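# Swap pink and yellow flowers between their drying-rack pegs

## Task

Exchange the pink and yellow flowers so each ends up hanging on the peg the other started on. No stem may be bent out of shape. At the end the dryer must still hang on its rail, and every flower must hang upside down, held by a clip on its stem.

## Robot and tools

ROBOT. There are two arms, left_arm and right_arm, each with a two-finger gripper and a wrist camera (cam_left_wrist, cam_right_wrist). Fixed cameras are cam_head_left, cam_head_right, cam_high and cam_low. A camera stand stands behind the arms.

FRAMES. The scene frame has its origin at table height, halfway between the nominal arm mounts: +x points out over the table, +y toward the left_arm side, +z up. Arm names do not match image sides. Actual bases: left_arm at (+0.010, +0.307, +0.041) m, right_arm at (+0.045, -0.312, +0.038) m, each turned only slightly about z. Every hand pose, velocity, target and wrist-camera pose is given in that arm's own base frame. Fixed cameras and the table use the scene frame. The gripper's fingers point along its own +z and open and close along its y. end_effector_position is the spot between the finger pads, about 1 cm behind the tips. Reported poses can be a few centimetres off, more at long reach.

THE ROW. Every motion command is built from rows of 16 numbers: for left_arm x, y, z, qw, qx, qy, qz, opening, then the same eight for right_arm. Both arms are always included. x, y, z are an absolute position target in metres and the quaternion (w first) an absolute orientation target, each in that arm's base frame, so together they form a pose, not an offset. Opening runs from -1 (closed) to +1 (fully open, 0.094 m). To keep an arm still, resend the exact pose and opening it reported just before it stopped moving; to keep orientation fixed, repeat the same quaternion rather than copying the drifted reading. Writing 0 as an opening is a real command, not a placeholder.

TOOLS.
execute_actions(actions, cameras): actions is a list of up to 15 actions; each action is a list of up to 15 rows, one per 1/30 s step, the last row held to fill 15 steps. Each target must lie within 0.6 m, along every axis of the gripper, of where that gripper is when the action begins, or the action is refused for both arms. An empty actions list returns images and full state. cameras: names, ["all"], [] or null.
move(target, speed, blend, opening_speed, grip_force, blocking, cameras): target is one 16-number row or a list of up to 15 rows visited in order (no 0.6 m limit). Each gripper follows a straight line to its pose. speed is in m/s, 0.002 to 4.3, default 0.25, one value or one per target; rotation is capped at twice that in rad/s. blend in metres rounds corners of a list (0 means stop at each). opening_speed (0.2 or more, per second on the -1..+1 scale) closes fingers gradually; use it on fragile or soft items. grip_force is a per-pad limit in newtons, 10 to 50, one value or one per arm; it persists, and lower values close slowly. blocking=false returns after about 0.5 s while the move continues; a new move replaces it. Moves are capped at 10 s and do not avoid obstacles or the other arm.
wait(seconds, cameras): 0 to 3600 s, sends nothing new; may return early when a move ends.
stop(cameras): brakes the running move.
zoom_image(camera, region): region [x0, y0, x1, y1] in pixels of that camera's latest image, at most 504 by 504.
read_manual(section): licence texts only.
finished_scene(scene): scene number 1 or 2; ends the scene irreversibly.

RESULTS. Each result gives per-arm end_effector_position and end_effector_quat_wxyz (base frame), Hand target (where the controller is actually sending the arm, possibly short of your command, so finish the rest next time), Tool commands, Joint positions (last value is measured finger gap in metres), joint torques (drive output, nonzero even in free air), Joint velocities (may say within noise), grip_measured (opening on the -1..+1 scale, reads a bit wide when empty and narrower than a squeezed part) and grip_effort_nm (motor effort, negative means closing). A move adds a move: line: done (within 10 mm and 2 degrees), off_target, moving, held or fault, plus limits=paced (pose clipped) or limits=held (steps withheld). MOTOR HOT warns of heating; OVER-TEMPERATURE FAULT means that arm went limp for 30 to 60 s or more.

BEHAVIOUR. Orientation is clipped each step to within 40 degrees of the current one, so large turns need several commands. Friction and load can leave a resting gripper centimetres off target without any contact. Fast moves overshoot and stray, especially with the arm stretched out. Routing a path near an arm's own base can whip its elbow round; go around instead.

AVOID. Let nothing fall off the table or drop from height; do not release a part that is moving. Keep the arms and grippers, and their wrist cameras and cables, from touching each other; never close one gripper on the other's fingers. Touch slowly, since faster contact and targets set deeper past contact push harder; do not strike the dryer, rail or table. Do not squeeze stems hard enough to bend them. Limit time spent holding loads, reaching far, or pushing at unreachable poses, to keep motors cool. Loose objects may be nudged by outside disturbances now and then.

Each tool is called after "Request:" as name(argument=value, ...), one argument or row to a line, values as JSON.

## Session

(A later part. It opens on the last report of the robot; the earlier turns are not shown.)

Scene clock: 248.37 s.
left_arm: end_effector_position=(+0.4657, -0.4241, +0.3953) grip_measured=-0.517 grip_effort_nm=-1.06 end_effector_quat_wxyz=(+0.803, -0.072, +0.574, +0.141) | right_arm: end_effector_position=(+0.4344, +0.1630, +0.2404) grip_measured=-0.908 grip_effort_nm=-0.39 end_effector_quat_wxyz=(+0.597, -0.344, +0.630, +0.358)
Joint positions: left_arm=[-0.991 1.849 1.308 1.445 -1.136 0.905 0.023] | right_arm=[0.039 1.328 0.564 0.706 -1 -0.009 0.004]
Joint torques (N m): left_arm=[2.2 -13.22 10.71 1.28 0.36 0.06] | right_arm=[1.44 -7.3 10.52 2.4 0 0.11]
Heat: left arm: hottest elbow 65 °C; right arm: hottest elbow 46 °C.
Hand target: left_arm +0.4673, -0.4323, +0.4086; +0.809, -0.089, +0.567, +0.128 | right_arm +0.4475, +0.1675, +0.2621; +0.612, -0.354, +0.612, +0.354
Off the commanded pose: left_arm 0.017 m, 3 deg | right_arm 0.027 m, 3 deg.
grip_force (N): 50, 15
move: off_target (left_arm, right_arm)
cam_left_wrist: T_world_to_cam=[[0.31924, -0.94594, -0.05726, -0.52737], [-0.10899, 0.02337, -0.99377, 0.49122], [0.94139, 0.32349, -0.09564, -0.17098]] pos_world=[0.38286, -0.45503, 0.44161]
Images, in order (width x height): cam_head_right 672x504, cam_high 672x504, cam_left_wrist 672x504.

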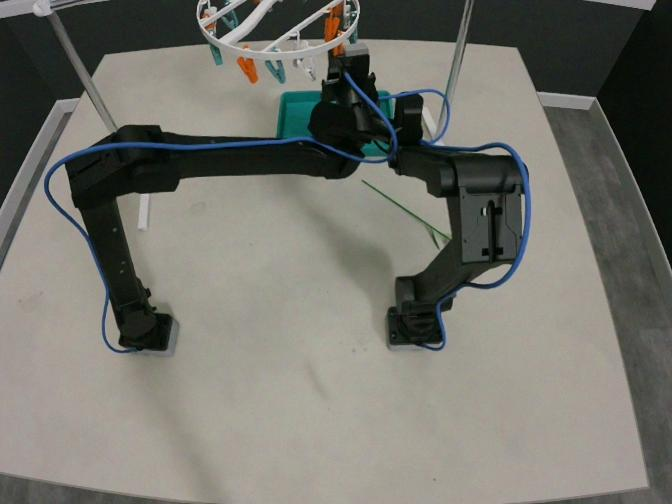

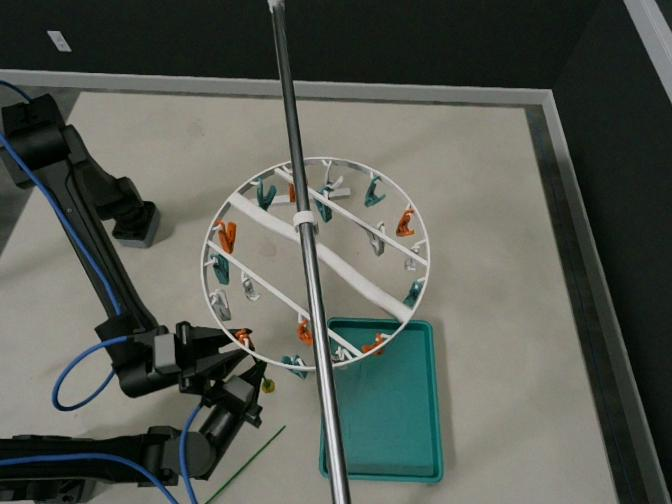

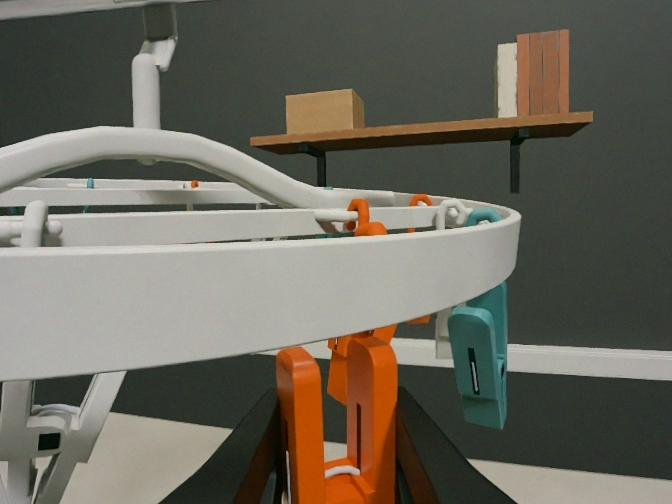

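Request:
move(
  target=[0.468,-0.433,0.409,0.8091,-0.0897,0.5665,0.1281,-0.75,0.449,0.168,0.222,0.6124,-0.3536,0.6124,0.3536,-1],
  speed=0.05,
  cameras=["cam_left_wrist","cam_right_wrist"],
)

Scene clock: 252.03 s.
left_arm: end_effector_position=(+0.4657, -0.4241, +0.3953) grip_measured=-0.519 grip_effort_nm=-1.06 end_effector_quat_wxyz=(+0.803, -0.072, +0.574, +0.141) | right_arm: end_effector_position=(+0.4462, +0.1636, +0.2186) grip_measured=-0.908 grip_effort_nm=-0.39 end_effector_quat_wxyz=(+0.609, -0.351, +0.618, +0.352)
Joint positions: left_arm=[-0.991 1.849 1.308 1.445 -1.136 0.905 0.023] | right_arm=[0.039 1.438 0.564 0.854 -1 -0.009 0.004]
Joint torques (N m): left_arm=[2.14 -13.27 10.73 1.29 0.36 0.06] | right_arm=[1.32 -8.47 6.89 2.45 0.05 0.11]
Heat: left arm: hottest elbow 65 °C; right arm: hottest elbow 46 °C.
Hand target: left_arm +0.4673, -0.4323, +0.4086; +0.809, -0.089, +0.567, +0.128 | right_arm +0.4488, +0.1680, +0.2219; +0.612, -0.354, +0.613, +0.354
Off the commanded pose: left_arm 0.017 m, 3 deg | right_arm 0.006 m, 1 deg.
grip_force (N): 50, 15
move: off_target (left_arm)
cam_left_wrist: T_world_to_cam=[[0.31924, -0.94594, -0.05726, -0.52737], [-0.10899, 0.02337, -0.99377, 0.49122], [0.94139, 0.32349, -0.09564, -0.17098]] pos_world=[0.38286, -0.45503, 0.44161]
cam_right_wrist: T_world_to_cam=[[0.86518, -0.50146, 0.00106, -0.30523], [-0.21233, -0.36825, -0.90516, 0.39325], [0.45429, 0.7829, -0.42508, -0.14902]] pos_world=[0.41527, 0.10842, 0.29293]

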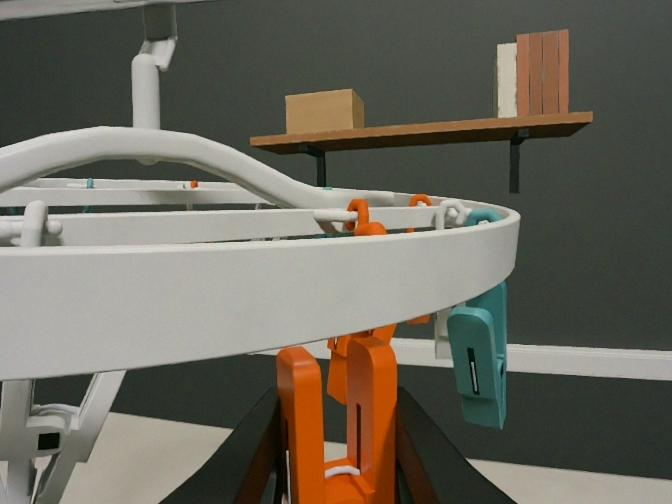

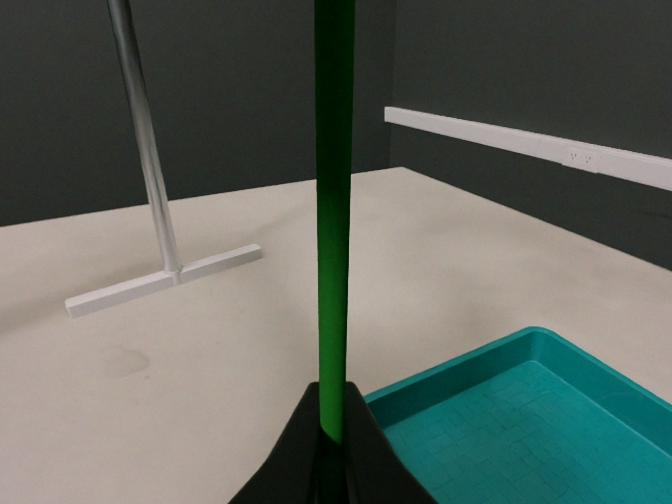

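Request:
move(
  target=[
    [0.468,-0.433,0.409,0.8091,-0.0897,0.5665,0.1281,-0.75,0.449,0.168,0.175,0.6124,-0.3536,0.6124,0.3536,-1],
    [0.468,-0.433,0.409,0.8091,-0.0897,0.5665,0.1281,-0.75,0.39,0.05,0.21,0.6124,-0.3536,0.6124,0.3536,-1],
  ],
  speed=0.1,
)

Request:
move(
  target=[
    [0.468,-0.433,0.409,0.8091,-0.0897,0.5665,0.1281,0.3,0.36,0.02,0.25,0.6409,-0.2988,0.6409,0.2988,-1],
    [0.34,-0.47,0.40,0.8091,-0.0897,0.5665,0.1281,0.3,0.30,0.02,0.28,0.683,-0.183,0.683,0.183,-1],
    [0.27,-0.28,0.42,0.6904,0.153,0.6904,-0.153,0.3,0.27,0.04,0.28,0.6903,-0.1530,0.6903,0.1530,-1],
    [0.30,-0.06,0.40,0.6909,0.3082,0.4837,-0.4402,0.3,0.25,0.1,0.28,0.6903,-0.1530,0.6903,0.1530,-1],
  ],
  speed=0.2,
  opening_speed=1.2,
  blend=[0,0.03,0.03,0],
  cameras=["cam_left_wrist","cam_right_wrist","cam_high"],
)

Scene clock: 261.17 s.
left_arm: end_effector_position=(+0.4657, -0.4241, +0.3953) grip_measured=-0.519 grip_effort_nm=-1.06 end_effector_quat_wxyz=(+0.803, -0.072, +0.574, +0.141) | right_arm: end_effector_position=(+0.3927, +0.0529, +0.2092) grip_measured=-0.908 grip_effort_nm=-0.39 end_effector_quat_wxyz=(+0.613, -0.359, +0.609, +0.353)
Joint positions: left_arm=[-0.991 1.849 1.308 1.445 -1.136 0.905 0.023] | right_arm=[-0.309 1.389 0.458 0.938 -1.364 -0.003 0.004]
Joint torques (N m): left_arm=[2.14 -13.22 10.73 1.28 0.36 0.06] | right_arm=[-0.32 -8.47 5.09 1.14 -0.11 0.09]
Heat: left arm: hottest elbow 65 °C; right arm: hottest elbow 45 °C.
Hand target: left_arm +0.4673, -0.4323, +0.4086; +0.809, -0.089, +0.567, +0.128 | right_arm +0.3901, +0.0500, +0.2100; +0.613, -0.354, +0.612, +0.354
Off the commanded pose: left_arm 0.017 m, 3 deg | right_arm 0.004 m, 1 deg.
grip_force (N): 50, 15
move: off_target (left_arm)

Scene clock: 269.03 s.
left_arm: end_effector_position=(+0.3000, -0.0611, +0.3979) grip_measured=+0.298 grip_effort_nm=0.06 end_effector_quat_wxyz=(+0.690, +0.279, +0.529, -0.408) | right_arm: end_effector_position=(+0.2520, +0.0980, +0.2842) grip_measured=-0.908 grip_effort_nm=-0.39 end_effector_quat_wxyz=(+0.691, -0.145, +0.690, +0.155)
Joint positions: left_arm=[0.366 0.955 0.425 1.544 1.23 -1.035 0.061] | right_arm=[0.273 0.049 0.223 -0.17 -0.155 0.015 0.004]
Joint torques (N m): left_arm=[2.55 -1.61 7.25 1.57 -0.55 0.01] | right_arm=[1.26 5.13 8.7 1.76 0.07 -0.1]
Heat: left arm: hottest elbow 63 °C; right arm: hottest elbow 45 °C.
Hand target: left_arm +0.3002, -0.0609, +0.4002; +0.693, +0.283, +0.524, -0.405 | right_arm +0.2502, +0.1000, +0.2800; +0.690, -0.153, +0.690, +0.153
Off the commanded pose: left_arm 0.002 m, 7 deg | right_arm 0.005 m, 1 deg.
joint sent to its limit (left arm) — joint 4 (wrist pitch), upper limit. The joint targets are off in orientation, not in position.
grip_force (N): 50, 15
move: off_target (left_arm)
cam_left_wrist: T_world_to_cam=[[-0.85365, -0.51971, 0.03441, 0.21051], [-0.10506, 0.10711, -0.98868, 0.46928], [0.51014, -0.8476, -0.14604, -0.05433]] pos_world=[0.25672, 0.01309, 0.44879]
cam_right_wrist: T_world_to_cam=[[0.42044, -0.90731, -0.00508, -0.01663], [-0.37502, -0.16868, -0.91154, 0.41036], [0.82619, 0.38515, -0.41117, -0.04024]] pos_world=[0.19414, 0.06963, 0.35743]
Images, in order (width x height): cam_high 672x504, cam_left_wrist 672x504, cam_right_wrist 672x504.

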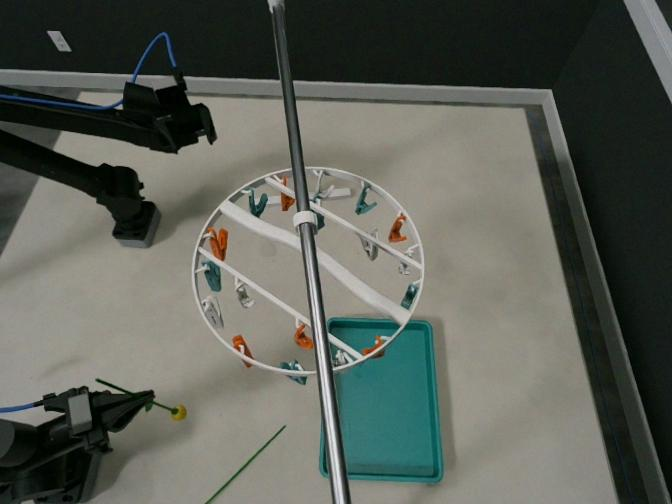

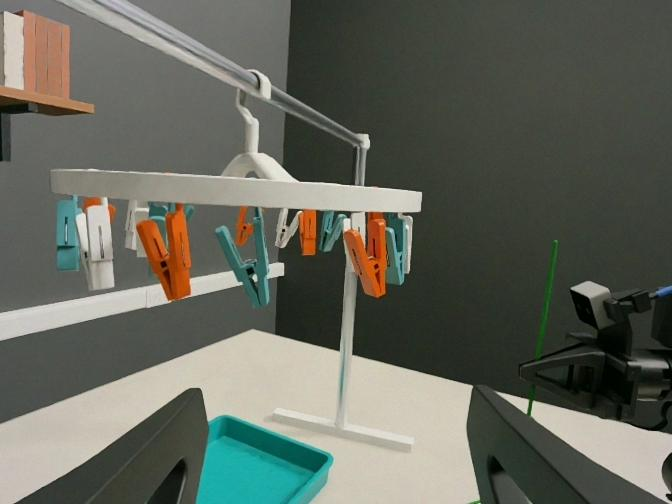

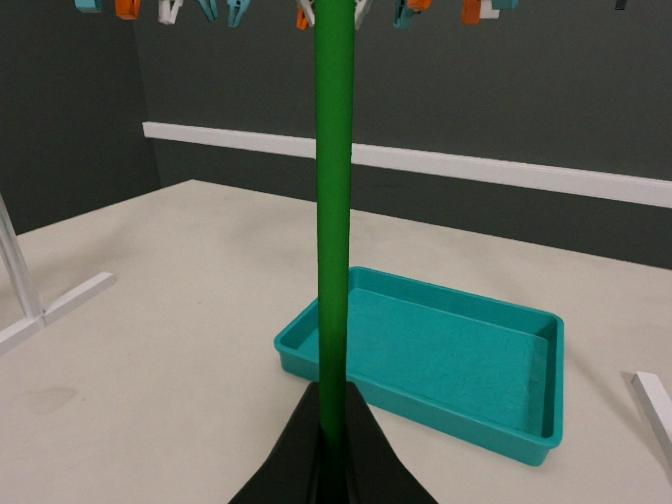

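Request:
move(
  target=[
    [0.38,-0.08,0.40,0.6909,0.3082,0.4837,-0.4402,0.3,0.25,0.2,0.24,0.6903,-0.1530,0.6903,0.1530,-1],
    [0.440,-0.151,0.413,0.6909,0.3082,0.4837,-0.4402,0.3,0.30,0.34,0.21,0.6903,-0.1530,0.6903,0.1530,-1],
  ],
  speed=0.2,
  blend=[0.03,0],
  cameras=["cam_left_wrist","cam_high"],
)

Scene clock: 280.57 s.
left_arm: end_effector_position=(+0.4311, -0.1465, +0.3919) grip_measured=+0.298 grip_effort_nm=0.06 end_effector_quat_wxyz=(+0.679, +0.294, +0.501, -0.449) | right_arm: end_effector_position=(+0.2931, +0.3252, +0.1904) grip_measured=-0.908 grip_effort_nm=-0.39 end_effector_quat_wxyz=(+0.677, -0.162, +0.704, +0.142)
Joint positions: left_arm=[0.005 1.313 0.686 1.295 1.018 -0.644 0.061] | right_arm=[1.08 1.315 0.359 0.9 0.646 0.014 0.004]
Joint torques (N m): left_arm=[1.79 -6.59 10.71 0.85 -0.4 0.22] | right_arm=[0.85 -5.25 9.13 2.73 0.1 -0.08]
Heat: left arm: hottest elbow 60 °C; right arm: hottest elbow 46 °C.
Hand target: left_arm +0.4386, -0.1506, +0.4127; +0.691, +0.308, +0.483, -0.440 | right_arm +0.2992, +0.3390, +0.2102; +0.690, -0.153, +0.691, +0.153
Off the commanded pose: left_arm 0.023 m, 3 deg | right_arm 0.026 m, 3 deg.
grip_force (N): 50, 15
move: off_target (left_arm, right_arm)
cam_left_wrist: T_world_to_cam=[[-0.90069, -0.4327, 0.03918, 0.3094], [-0.07999, 0.0765, -0.99386, 0.47296], [0.42704, -0.89829, -0.10351, -0.18275]] pos_world=[0.39455, -0.06647, 0.43901]
Images, in order (width x height): cam_high 672x504, cam_left_wrist 672x504.

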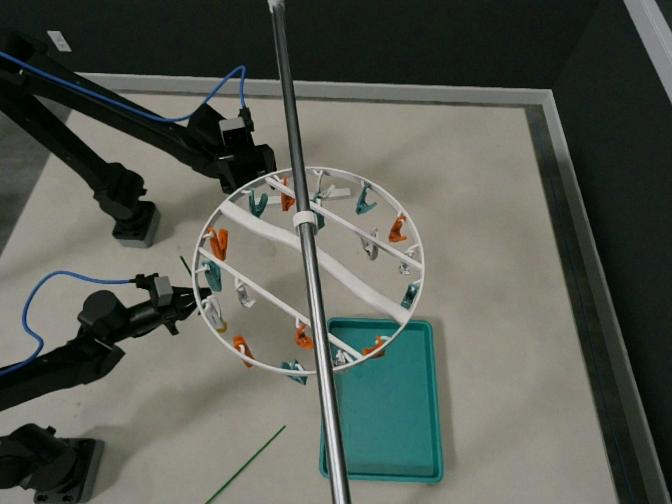

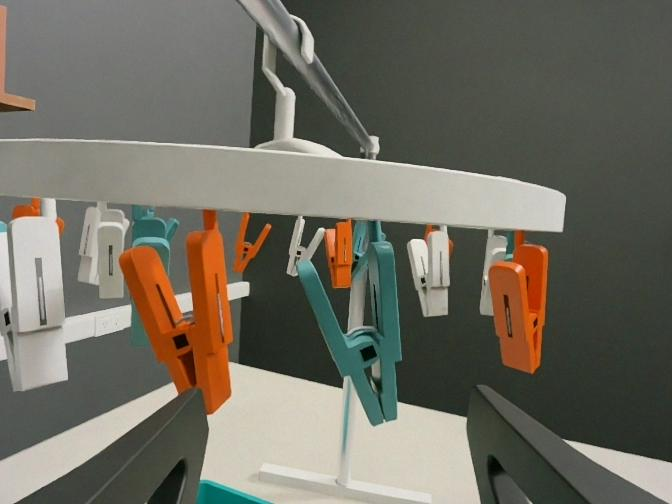

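Request:
move(
  target=[0.459,-0.203,0.433,0.6909,0.3082,0.4837,-0.4402,0.3,0.30,0.34,0.21,0.6903,-0.1530,0.6903,0.1530,-1],
  speed=0.08,
  cameras=["cam_left_wrist"],
)

Scene clock: 286.97 s.
left_arm: end_effector_position=(+0.4499, -0.1971, +0.4102) grip_measured=+0.298 grip_effort_nm=0.06 end_effector_quat_wxyz=(+0.678, +0.296, +0.502, -0.448) | right_arm: end_effector_position=(+0.2931, +0.3252, +0.1905) grip_measured=-0.908 grip_effort_nm=-0.39 end_effector_quat_wxyz=(+0.677, -0.162, +0.704, +0.142)
Joint positions: left_arm=[-0.128 1.313 0.767 1.099 0.913 -0.505 0.061] | right_arm=[1.08 1.315 0.359 0.901 0.646 0.014 0.004]
Joint torques (N m): left_arm=[1.79 -6.83 11.43 1.11 -0.34 0.25] | right_arm=[0.79 -5.19 9.09 2.77 0.08 -0.11]
Heat: left arm: hottest elbow 61 °C; right arm: hottest elbow 46 °C.
Hand target: left_arm +0.4575, -0.2025, +0.4325; +0.691, +0.308, +0.484, -0.441 | right_arm +0.2992, +0.3390, +0.2102; +0.690, -0.153, +0.690, +0.153
Off the commanded pose: left_arm 0.025 m, 3 deg | right_arm 0.025 m, 3 deg.
grip_force (N): 50, 15
move: off_target (left_arm, right_arm)
cam_left_wrist: T_world_to_cam=[[-0.90107, -0.43212, 0.03667, 0.30509], [-0.07939, 0.08122, -0.99353, 0.4971], [0.42635, -0.89815, -0.10749, -0.23239]] pos_world=[0.41345, -0.11726, 0.45772]

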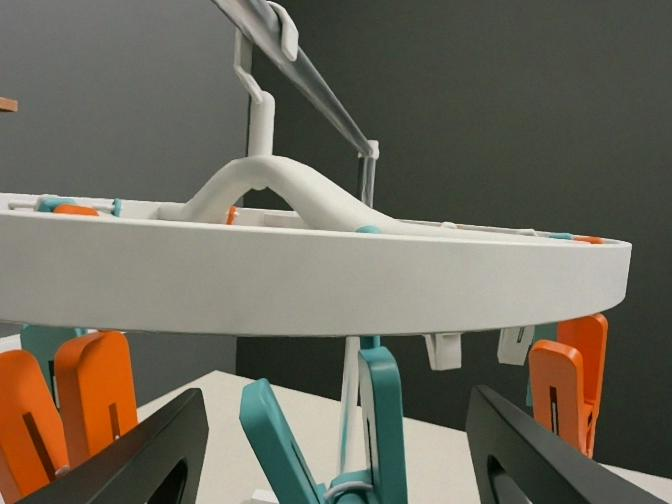

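Request:
move(
  target=[0.459,-0.203,0.433,0.6909,0.3082,0.4837,-0.4402,-0.8,0.30,0.34,0.21,0.6903,-0.1530,0.6903,0.1530,-1],
  opening_speed=0.5,
  cameras=["cam_left_wrist","cam_high"],
)

Request:
zoom_image(
  camera="cam_high",
  region=[180, 150, 320, 290],
)

Scene clock: 291.17 s.
left_arm: end_effector_position=(+0.4500, -0.1971, +0.4102) grip_measured=-0.582 grip_effort_nm=-1.05 end_effector_quat_wxyz=(+0.679, +0.296, +0.502, -0.447) | right_arm: end_effector_position=(+0.2931, +0.3252, +0.1905) grip_measured=-0.908 grip_effort_nm=-0.39 end_effector_quat_wxyz=(+0.677, -0.162, +0.704, +0.142)
Joint positions: left_arm=[-0.128 1.313 0.767 1.098 0.912 -0.503 0.02] | right_arm=[1.08 1.315 0.359 0.901 0.646 0.014 0.004]
Joint torques (N m): left_arm=[1.85 -6.83 11.44 1.07 -0.32 0.23] | right_arm=[0.73 -5.36 9.11 2.67 0.08 -0.08]
Heat: left arm: hottest elbow 61 °C; right arm: hottest elbow 46 °C.
Hand target: left_arm +0.4574, -0.2025, +0.4325; +0.691, +0.308, +0.484, -0.440 | right_arm +0.2992, +0.3390, +0.2102; +0.690, -0.153, +0.690, +0.153
Off the commanded pose: left_arm 0.025 m, 3 deg | right_arm 0.025 m, 3 deg.
grip_force (N): 50, 15
move: off_target (left_arm, right_arm)
cam_left_wrist: T_world_to_cam=[[-0.9007, -0.433, 0.03533, 0.30536], [-0.07825, 0.08171, -0.99358, 0.4967], [0.42733, -0.89768, -0.10748, -0.23271]] pos_world=[0.41335, -0.11726, 0.45771]
Images, in order (width x height): cam_high 672x504, cam_left_wrist 672x504.

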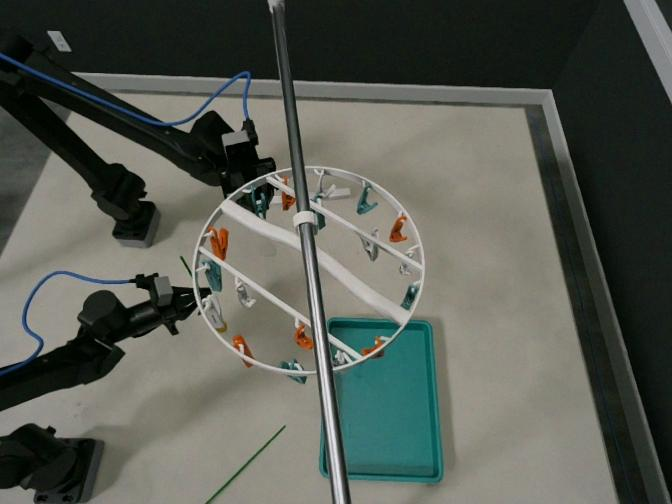

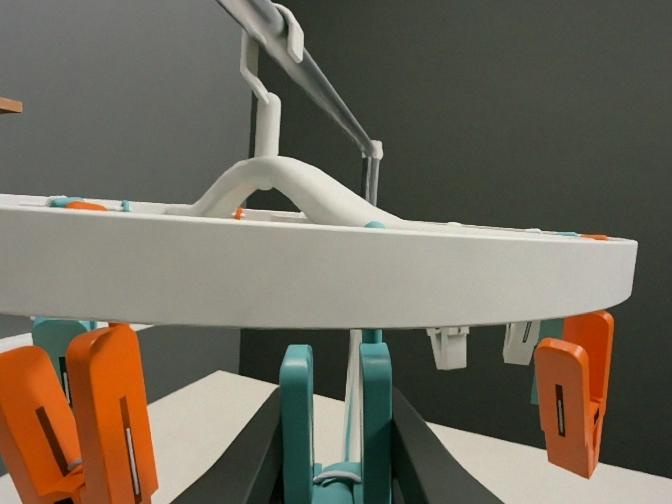

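Scaled by 3.600 from the camera's image (finer frame: 960x720).

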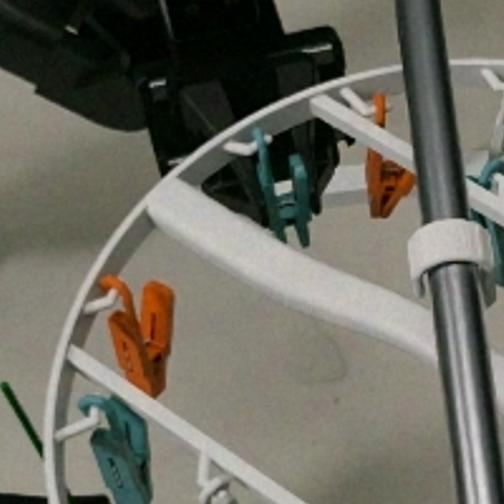

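Request:
move(
  target=[0.459,-0.203,0.433,0.6909,0.3082,0.4837,-0.4402,-0.8,0.433,0.3855,0.215,0.6903,-0.1530,0.6903,0.1530,-1],
  speed=0.12,
  cameras=["cam_left_wrist","cam_high"],
)

Request:
zoom_image(
  camera="cam_high",
  region=[200, 160, 320, 280],
)

Scene clock: 299.53 s.
left_arm: end_effector_position=(+0.4500, -0.1971, +0.4102) grip_measured=-0.582 grip_effort_nm=-1.06 end_effector_quat_wxyz=(+0.679, +0.296, +0.502, -0.447) | right_arm: end_effector_position=(+0.4190, +0.3760, +0.2006) grip_measured=-0.908 grip_effort_nm=-0.39 end_effector_quat_wxyz=(+0.681, -0.157, +0.699, +0.153)
Joint positions: left_arm=[-0.128 1.313 0.767 1.098 0.912 -0.503 0.02] | right_arm=[0.857 1.573 0.664 0.88 0.416 0.012 0.004]
Joint torques (N m): left_arm=[1.9 -6.83 11.44 1.07 -0.32 0.24] | right_arm=[-0.09 -10.75 9.65 1.77 -0.09 -0.09]
Heat: left arm: hottest elbow 61 °C; right arm: hottest elbow 47 °C.
Hand target: left_arm +0.4574, -0.2025, +0.4325; +0.691, +0.308, +0.484, -0.440 | right_arm +0.4321, +0.3847, +0.2151; +0.690, -0.153, +0.690, +0.153
Off the commanded pose: left_arm 0.025 m, 3 deg | right_arm 0.022 m, 2 deg.
grip_force (N): 50, 15
move: off_target (left_arm, right_arm)
cam_left_wrist: T_world_to_cam=[[-0.9007, -0.433, 0.03533, 0.30536], [-0.07825, 0.08171, -0.99358, 0.4967], [0.42733, -0.89768, -0.10748, -0.23271]] pos_world=[0.41335, -0.11726, 0.45771]
Images, in order (width x height): cam_high 672x504, cam_left_wrist 672x504.

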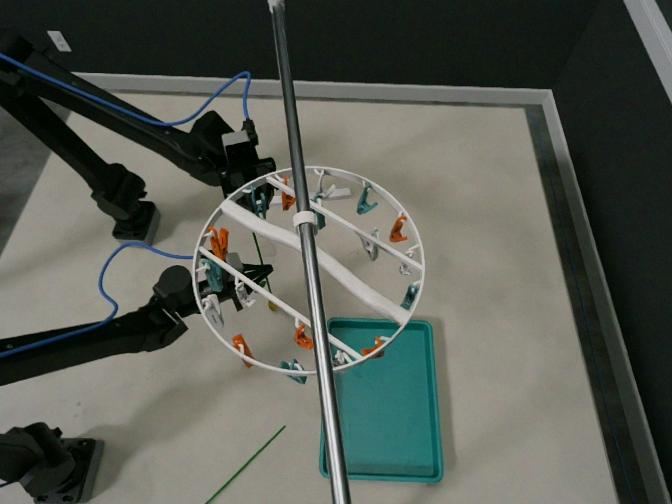

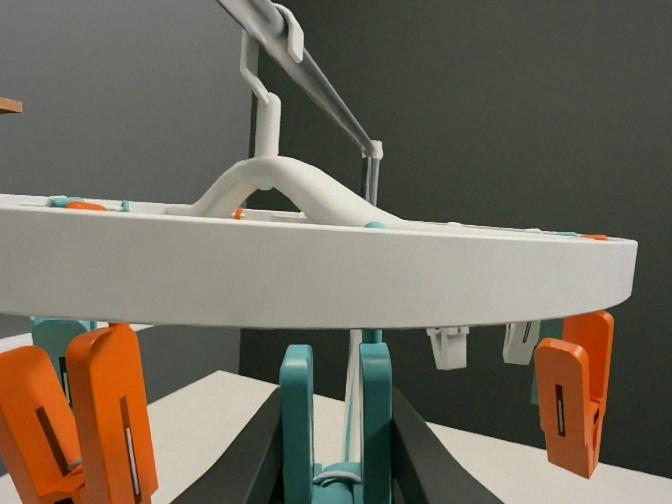

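Scaled by 4.200 from the camera's image (finer frame: 960x720).

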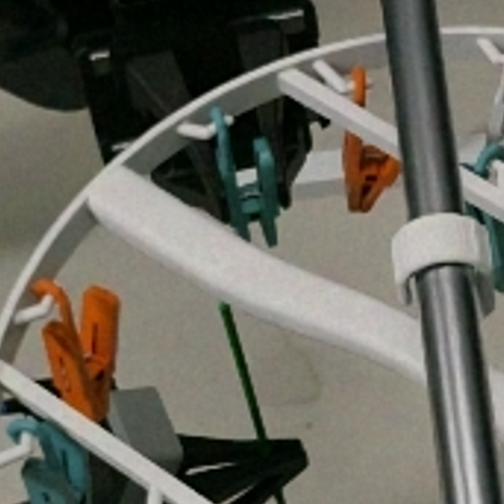

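Request:
move(
  target=[0.459,-0.203,0.433,0.6909,0.3082,0.4837,-0.4402,-0.8,0.457,0.391,0.238,0.6903,-0.1530,0.6903,0.1530,-1],
  speed=0.08,
  cameras=["cam_head_right","cam_high","cam_low"],
)

Request:
zoom_image(
  camera="cam_high",
  region=[200, 160, 320, 280],
)

Request:
zoom_image(
  camera="cam_low",
  region=[200, 60, 480, 300],
)

Scene clock: 313.17 s.
left_arm: end_effector_position=(+0.4500, -0.1971, +0.4102) grip_measured=-0.582 grip_effort_nm=-1.06 end_effector_quat_wxyz=(+0.679, +0.296, +0.502, -0.447) | right_arm: end_effector_position=(+0.4431, +0.3831, +0.2155) grip_measured=-0.908 grip_effort_nm=-0.39 end_effector_quat_wxyz=(+0.677, -0.159, +0.703, +0.150)
Joint positions: left_arm=[-0.128 1.313 0.767 1.098 0.912 -0.503 0.02] | right_arm=[0.825 1.573 0.737 0.794 0.383 0.012 0.004]
Joint torques (N m): left_arm=[1.85 -6.83 11.43 1.07 -0.32 0.23] | right_arm=[-0.26 -12.69 10.25 1.76 -0.1 -0.09]
Heat: left arm: hottest elbow 61 °C; right arm: hottest elbow 46 °C.
Hand target: left_arm +0.4574, -0.2025, +0.4325; +0.691, +0.308, +0.484, -0.440 | right_arm +0.4558, +0.3899, +0.2382; +0.690, -0.153, +0.690, +0.153
Off the commanded pose: left_arm 0.025 m, 3 deg | right_arm 0.028 m, 2 deg.
grip_force (N): 50, 15
move: off_target (left_arm, right_arm)

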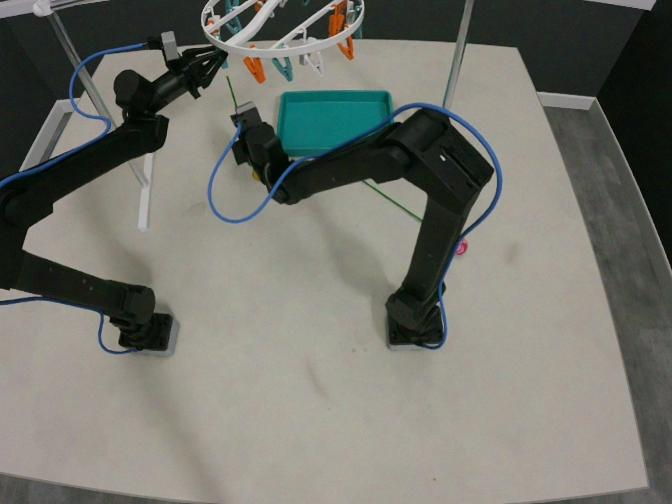

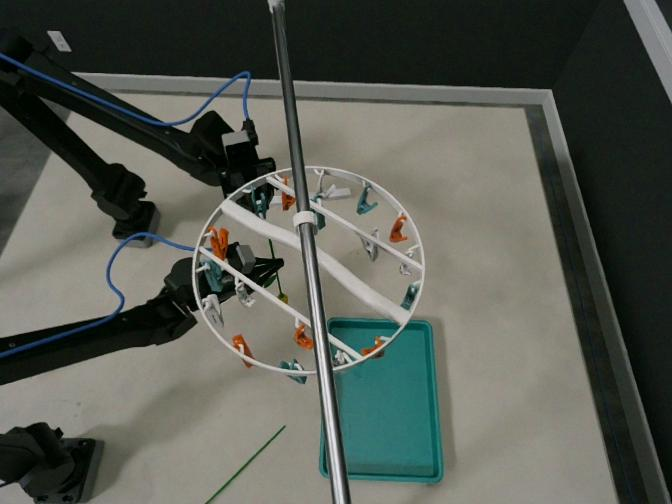

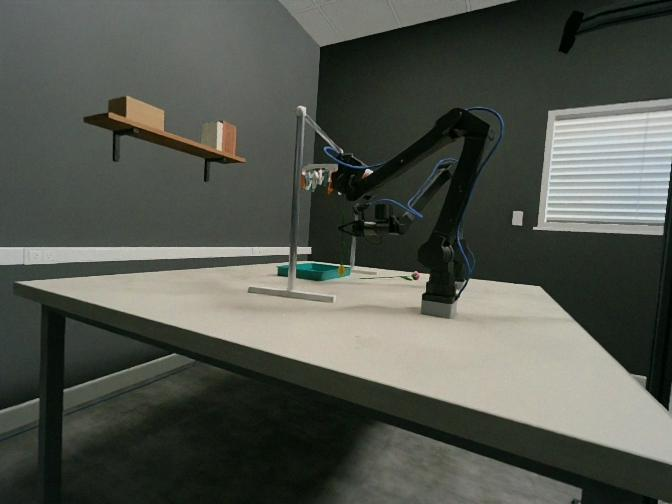

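Scaled by 4.200 from the camera's image (finer frame: 960x720).

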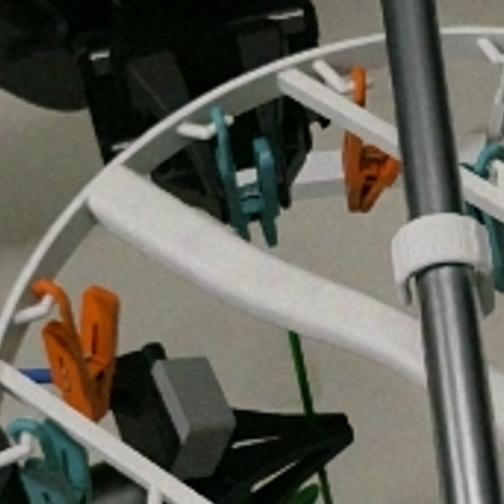

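Scaled by 1.800 from the camera's image (finer frame: 960x720).

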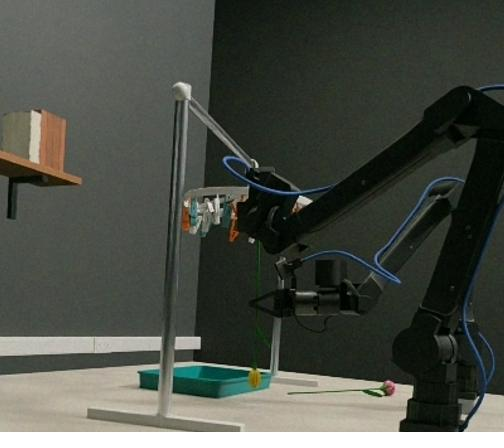

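Request:
zoom_image(
  camera="cam_low",
  region=[310, 150, 390, 210],
)

Request:
zoom_image(
  camera="cam_head_right",
  region=[190, 20, 290, 110],
)

Scaled by 6.300 from the camera's image (finer frame: 960x720).

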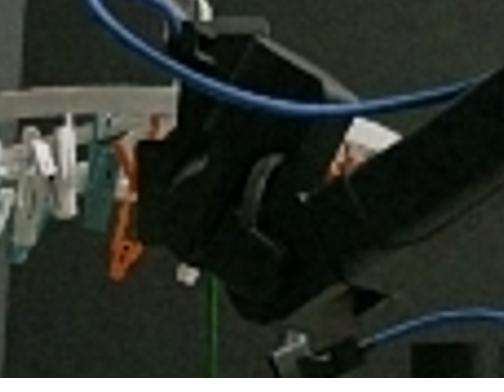

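Scaled by 5.040 from the camera's image (finer frame: 960x720).

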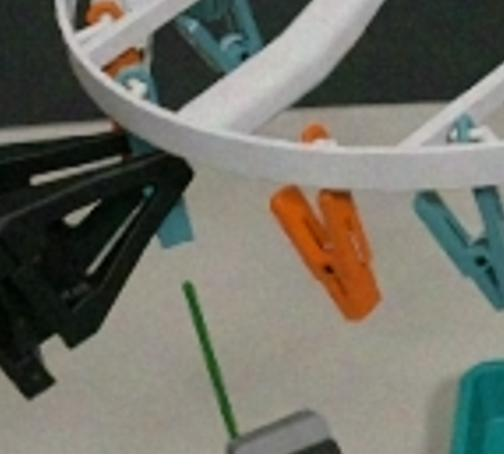

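Request:
move(
  target=[0.459,-0.203,0.433,0.6909,0.3082,0.4837,-0.4402,-0.8,0.451,0.3885,0.256,0.6903,-0.1530,0.6903,0.1530,-1],
  speed=0.05,
  cameras=["cam_head_right","cam_high"],
)

Request:
zoom_image(
  camera="cam_high",
  region=[200, 160, 320, 280],
)

Request:
zoom_image(
  camera="cam_head_right",
  region=[190, 20, 290, 110],
)

Scene clock: 326.43 s.
left_arm: end_effector_position=(+0.4500, -0.1971, +0.4102) grip_measured=-0.582 grip_effort_nm=-1.06 end_effector_quat_wxyz=(+0.679, +0.296, +0.502, -0.447) | right_arm: end_effector_position=(+0.4400, +0.3795, +0.2279) grip_measured=-0.908 grip_effort_nm=-0.39 end_effector_quat_wxyz=(+0.674, -0.160, +0.705, +0.148)
Joint positions: left_arm=[-0.128 1.313 0.767 1.098 0.912 -0.503 0.02] | right_arm=[0.825 1.529 0.737 0.741 0.385 0.012 0.004]
Joint torques (N m): left_arm=[1.85 -6.83 11.45 1.07 -0.32 0.23] | right_arm=[0.44 -13.16 10.58 1.73 0.1 -0.09]
Heat: left arm: hottest elbow 62 °C; right arm: hottest elbow 45 °C.
Hand target: left_arm +0.4574, -0.2025, +0.4325; +0.691, +0.308, +0.484, -0.440 | right_arm +0.4497, +0.3873, +0.2561; +0.690, -0.153, +0.690, +0.153
Off the commanded pose: left_arm 0.025 m, 3 deg | right_arm 0.032 m, 3 deg.
grip_force (N): 50, 15
move: off_target (left_arm, right_arm)

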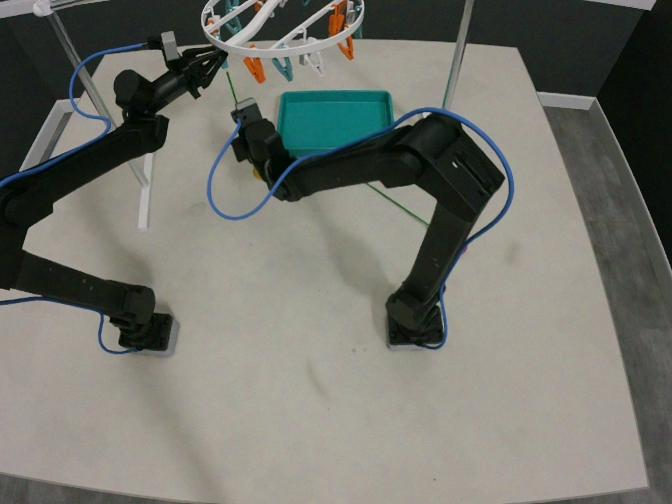

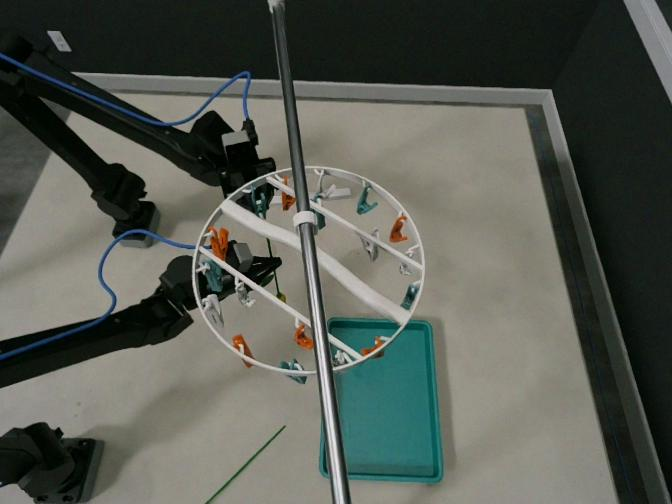

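Scaled by 4.200 from the camera's image (finer frame: 960x720).

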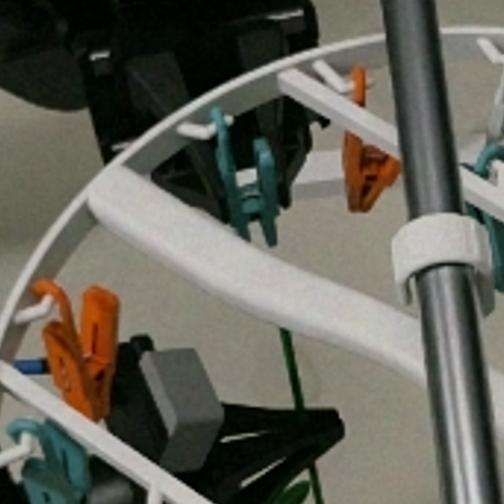

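Scaled by 5.040 from the camera's image (finer frame: 960x720).

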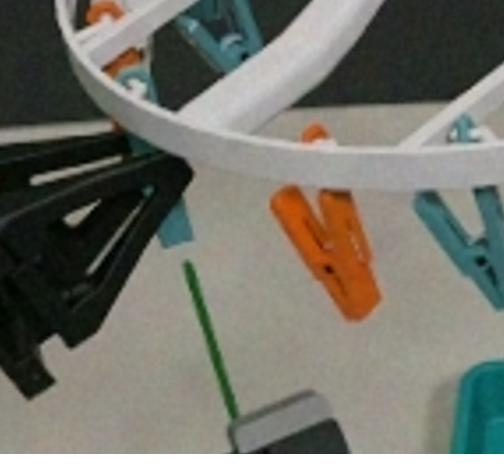

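Request:
move(
  target=[0.459,-0.203,0.433,0.6909,0.3082,0.4837,-0.4402,-0.8,0.446,0.389,0.2715,0.6903,-0.1530,0.6903,0.1530,-1],
  speed=0.04,
  cameras=["cam_head_right","cam_high"],
)

Request:
zoom_image(
  camera="cam_high",
  region=[230, 190, 290, 280],
)

Request:
zoom_image(
  camera="cam_head_right",
  region=[200, 40, 250, 110],
)

Scene clock: 332.43 s.
left_arm: end_effector_position=(+0.4500, -0.1971, +0.4102) grip_measured=-0.582 grip_effort_nm=-1.06 end_effector_quat_wxyz=(+0.679, +0.296, +0.502, -0.447) | right_arm: end_effector_position=(+0.4388, +0.3758, +0.2403) grip_measured=-0.908 grip_effort_nm=-0.39 end_effector_quat_wxyz=(+0.674, -0.158, +0.708, +0.144)
Joint positions: left_arm=[-0.128 1.313 0.767 1.098 0.912 -0.503 0.02] | right_arm=[0.825 1.491 0.743 0.693 0.394 0.012 0.004]
Joint torques (N m): left_arm=[1.85 -6.83 11.43 1.07 -0.32 0.23] | right_arm=[1.2 -12.92 10.99 1.73 0.09 -0.08]
Heat: left arm: hottest elbow 62 °C; right arm: hottest elbow 45 °C.
Hand target: left_arm +0.4574, -0.2025, +0.4325; +0.691, +0.308, +0.484, -0.440 | right_arm +0.4445, +0.3876, +0.2715; +0.690, -0.153, +0.690, +0.153
Off the commanded pose: left_arm 0.025 m, 3 deg | right_arm 0.035 m, 3 deg.
grip_force (N): 50, 15
move: off_target (left_arm, right_arm)

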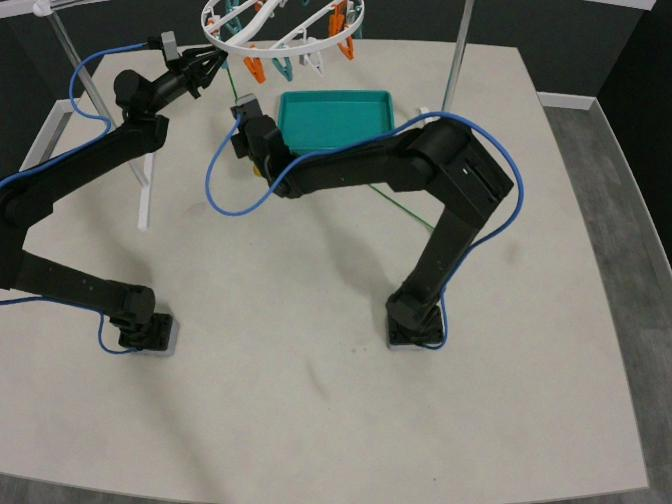

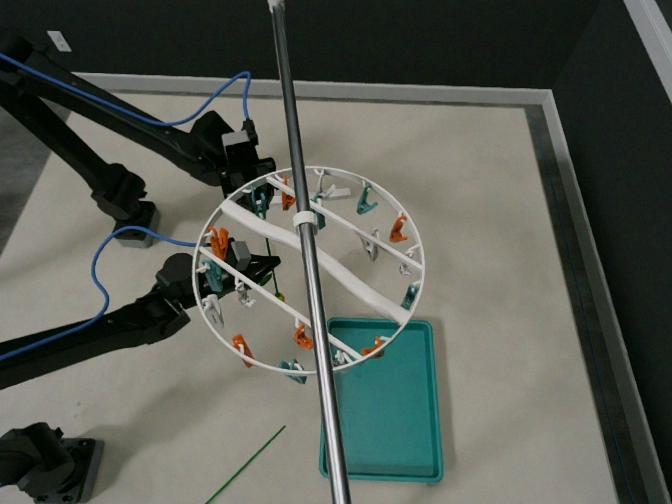

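Scaled by 5.600 from the camera's image (finer frame: 960x720).

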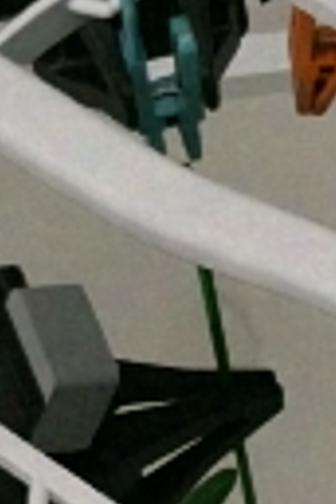

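Scaled by 7.200 from the camera's image (finer frame: 960x720).

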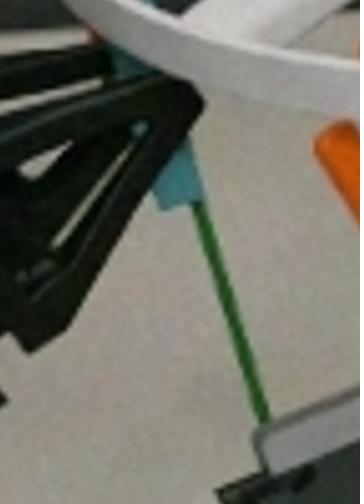

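Request:
move(
  target=[
    [0.459,-0.203,0.433,0.6909,0.3082,0.4837,-0.4402,-0.8,0.445,0.397,0.2715,0.6903,-0.1530,0.6903,0.1530,-1],
    [0.459,-0.203,0.433,0.6909,0.3082,0.4837,-0.4402,-0.8,0.444,0.399,0.280,0.6903,-0.1530,0.6903,0.1530,-1],
  ],
  speed=0.04,
  cameras=["cam_head_right","cam_high"],
)

Request:
zoom_image(
  camera="cam_high",
  region=[230, 190, 290, 280],
)

Request:
zoom_image(
  camera="cam_head_right",
  region=[200, 40, 250, 110],
)

Scene clock: 340.20 s.
left_arm: end_effector_position=(+0.4500, -0.1971, +0.4102) grip_measured=-0.582 grip_effort_nm=-1.06 end_effector_quat_wxyz=(+0.679, +0.296, +0.502, -0.447) | right_arm: end_effector_position=(+0.4385, +0.3842, +0.2465) grip_measured=-0.908 grip_effort_nm=-0.39 end_effector_quat_wxyz=(+0.673, -0.158, +0.708, +0.142)
Joint positions: left_arm=[-0.128 1.313 0.767 1.098 0.912 -0.503 0.02] | right_arm=[0.84 1.491 0.767 0.665 0.413 0.012 0.004]
Joint torques (N m): left_arm=[1.85 -6.83 11.45 1.07 -0.32 0.23] | right_arm=[1.49 -13.27 11.26 1.72 0.1 -0.09]
Heat: left arm: hottest elbow 62 °C; right arm: hottest elbow 45 °C.
Hand target: left_arm +0.4574, -0.2025, +0.4325; +0.691, +0.308, +0.484, -0.440 | right_arm +0.4425, +0.3974, +0.2802; +0.690, -0.153, +0.690, +0.153
Off the commanded pose: left_arm 0.025 m, 3 deg | right_arm 0.037 m, 3 deg.
grip_force (N): 50, 15
move: off_target (left_arm, right_arm)

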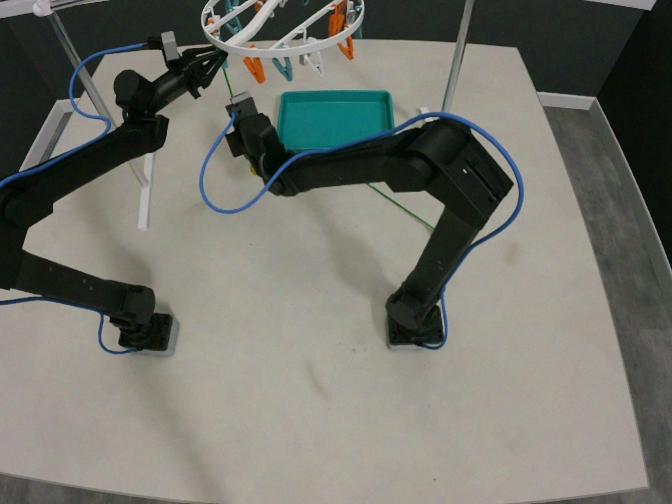

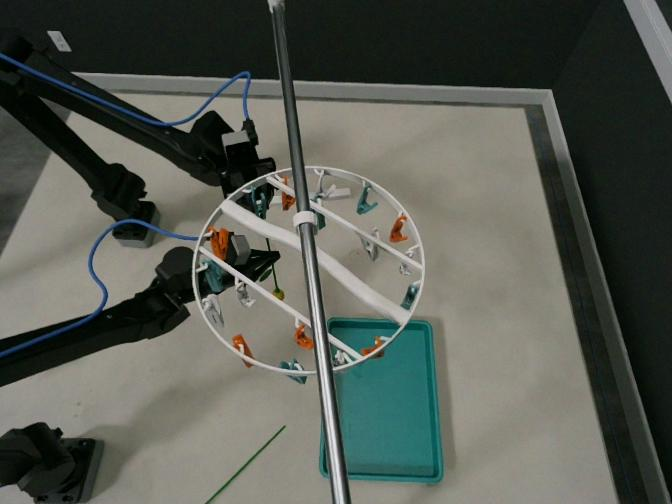

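Scaled by 5.600 from the camera's image (finer frame: 960x720).

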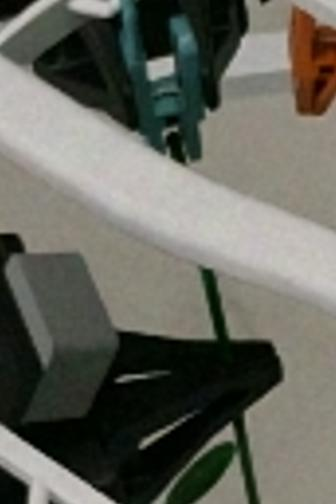

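Scaled by 7.200 from the camera's image (finer frame: 960x720).

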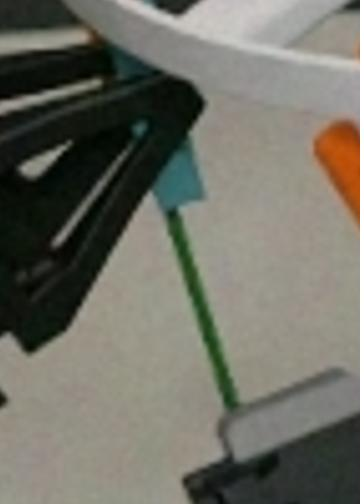

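Request:
move(
  target=[0.459,-0.203,0.433,0.6909,0.3082,0.4837,-0.4402,-0.8,0.443,0.399,0.297,0.6903,-0.1530,0.6903,0.1530,-1],
  speed=0.04,
  cameras=["cam_head_right","cam_high"],
)

Request:
zoom_image(
  camera="cam_high",
  region=[230, 190, 290, 280],
)

Request:
zoom_image(
  camera="cam_head_right",
  region=[200, 40, 250, 110],
)

Scene clock: 345.17 s.
left_arm: end_effector_position=(+0.4500, -0.1971, +0.4104) grip_measured=-0.582 grip_effort_nm=-1.06 end_effector_quat_wxyz=(+0.679, +0.296, +0.502, -0.447) | right_arm: end_effector_position=(+0.4377, +0.3844, +0.2631) grip_measured=-0.908 grip_effort_nm=-0.39 end_effector_quat_wxyz=(+0.673, -0.158, +0.708, +0.142)
Joint positions: left_arm=[-0.128 1.313 0.768 1.098 0.912 -0.503 0.02] | right_arm=[0.842 1.457 0.785 0.613 0.415 0.012 0.004]
Joint torques (N m): left_arm=[1.85 -6.89 11.43 1.07 -0.31 0.23] | right_arm=[1.49 -12.81 11.6 1.76 0.1 -0.07]
Heat: left arm: hottest elbow 63 °C; right arm: hottest elbow 46 °C.
Hand target: left_arm +0.4575, -0.2025, +0.4325; +0.691, +0.308, +0.484, -0.440 | right_arm +0.4414, +0.3974, +0.2971; +0.690, -0.153, +0.690, +0.153
Off the commanded pose: left_arm 0.025 m, 3 deg | right_arm 0.037 m, 3 deg.
grip_force (N): 50, 15
move: off_target (left_arm, right_arm)

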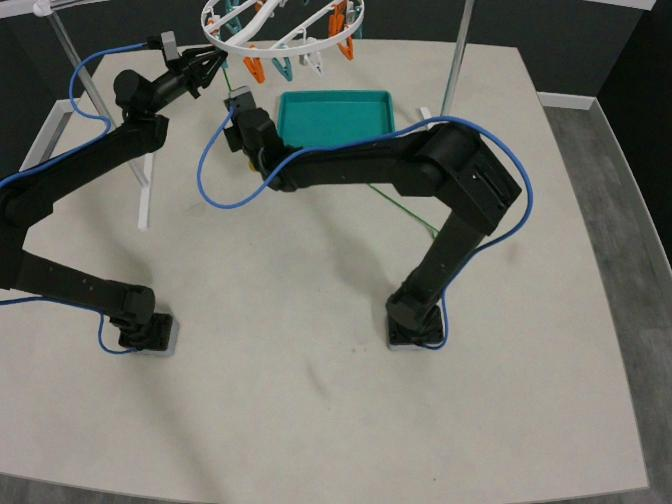

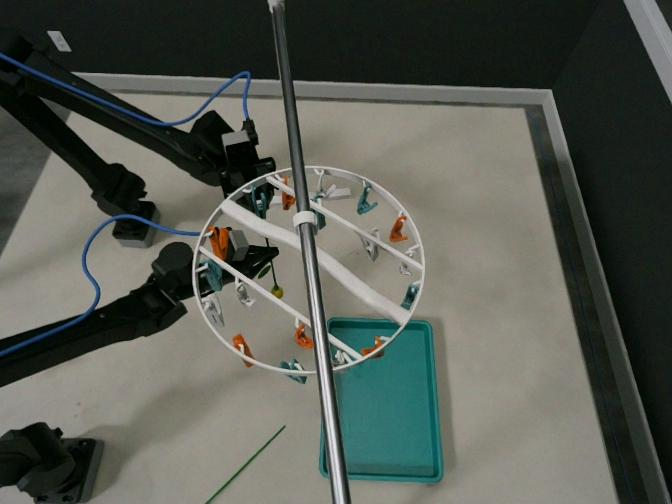

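Scaled by 5.600 from the camera's image (finer frame: 960x720).

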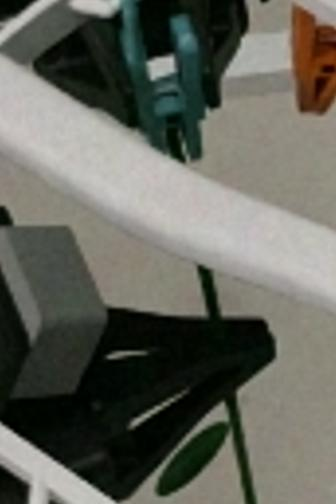

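Scaled by 7.200 from the camera's image (finer frame: 960x720).

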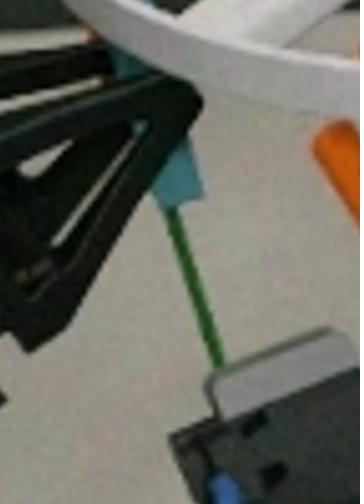

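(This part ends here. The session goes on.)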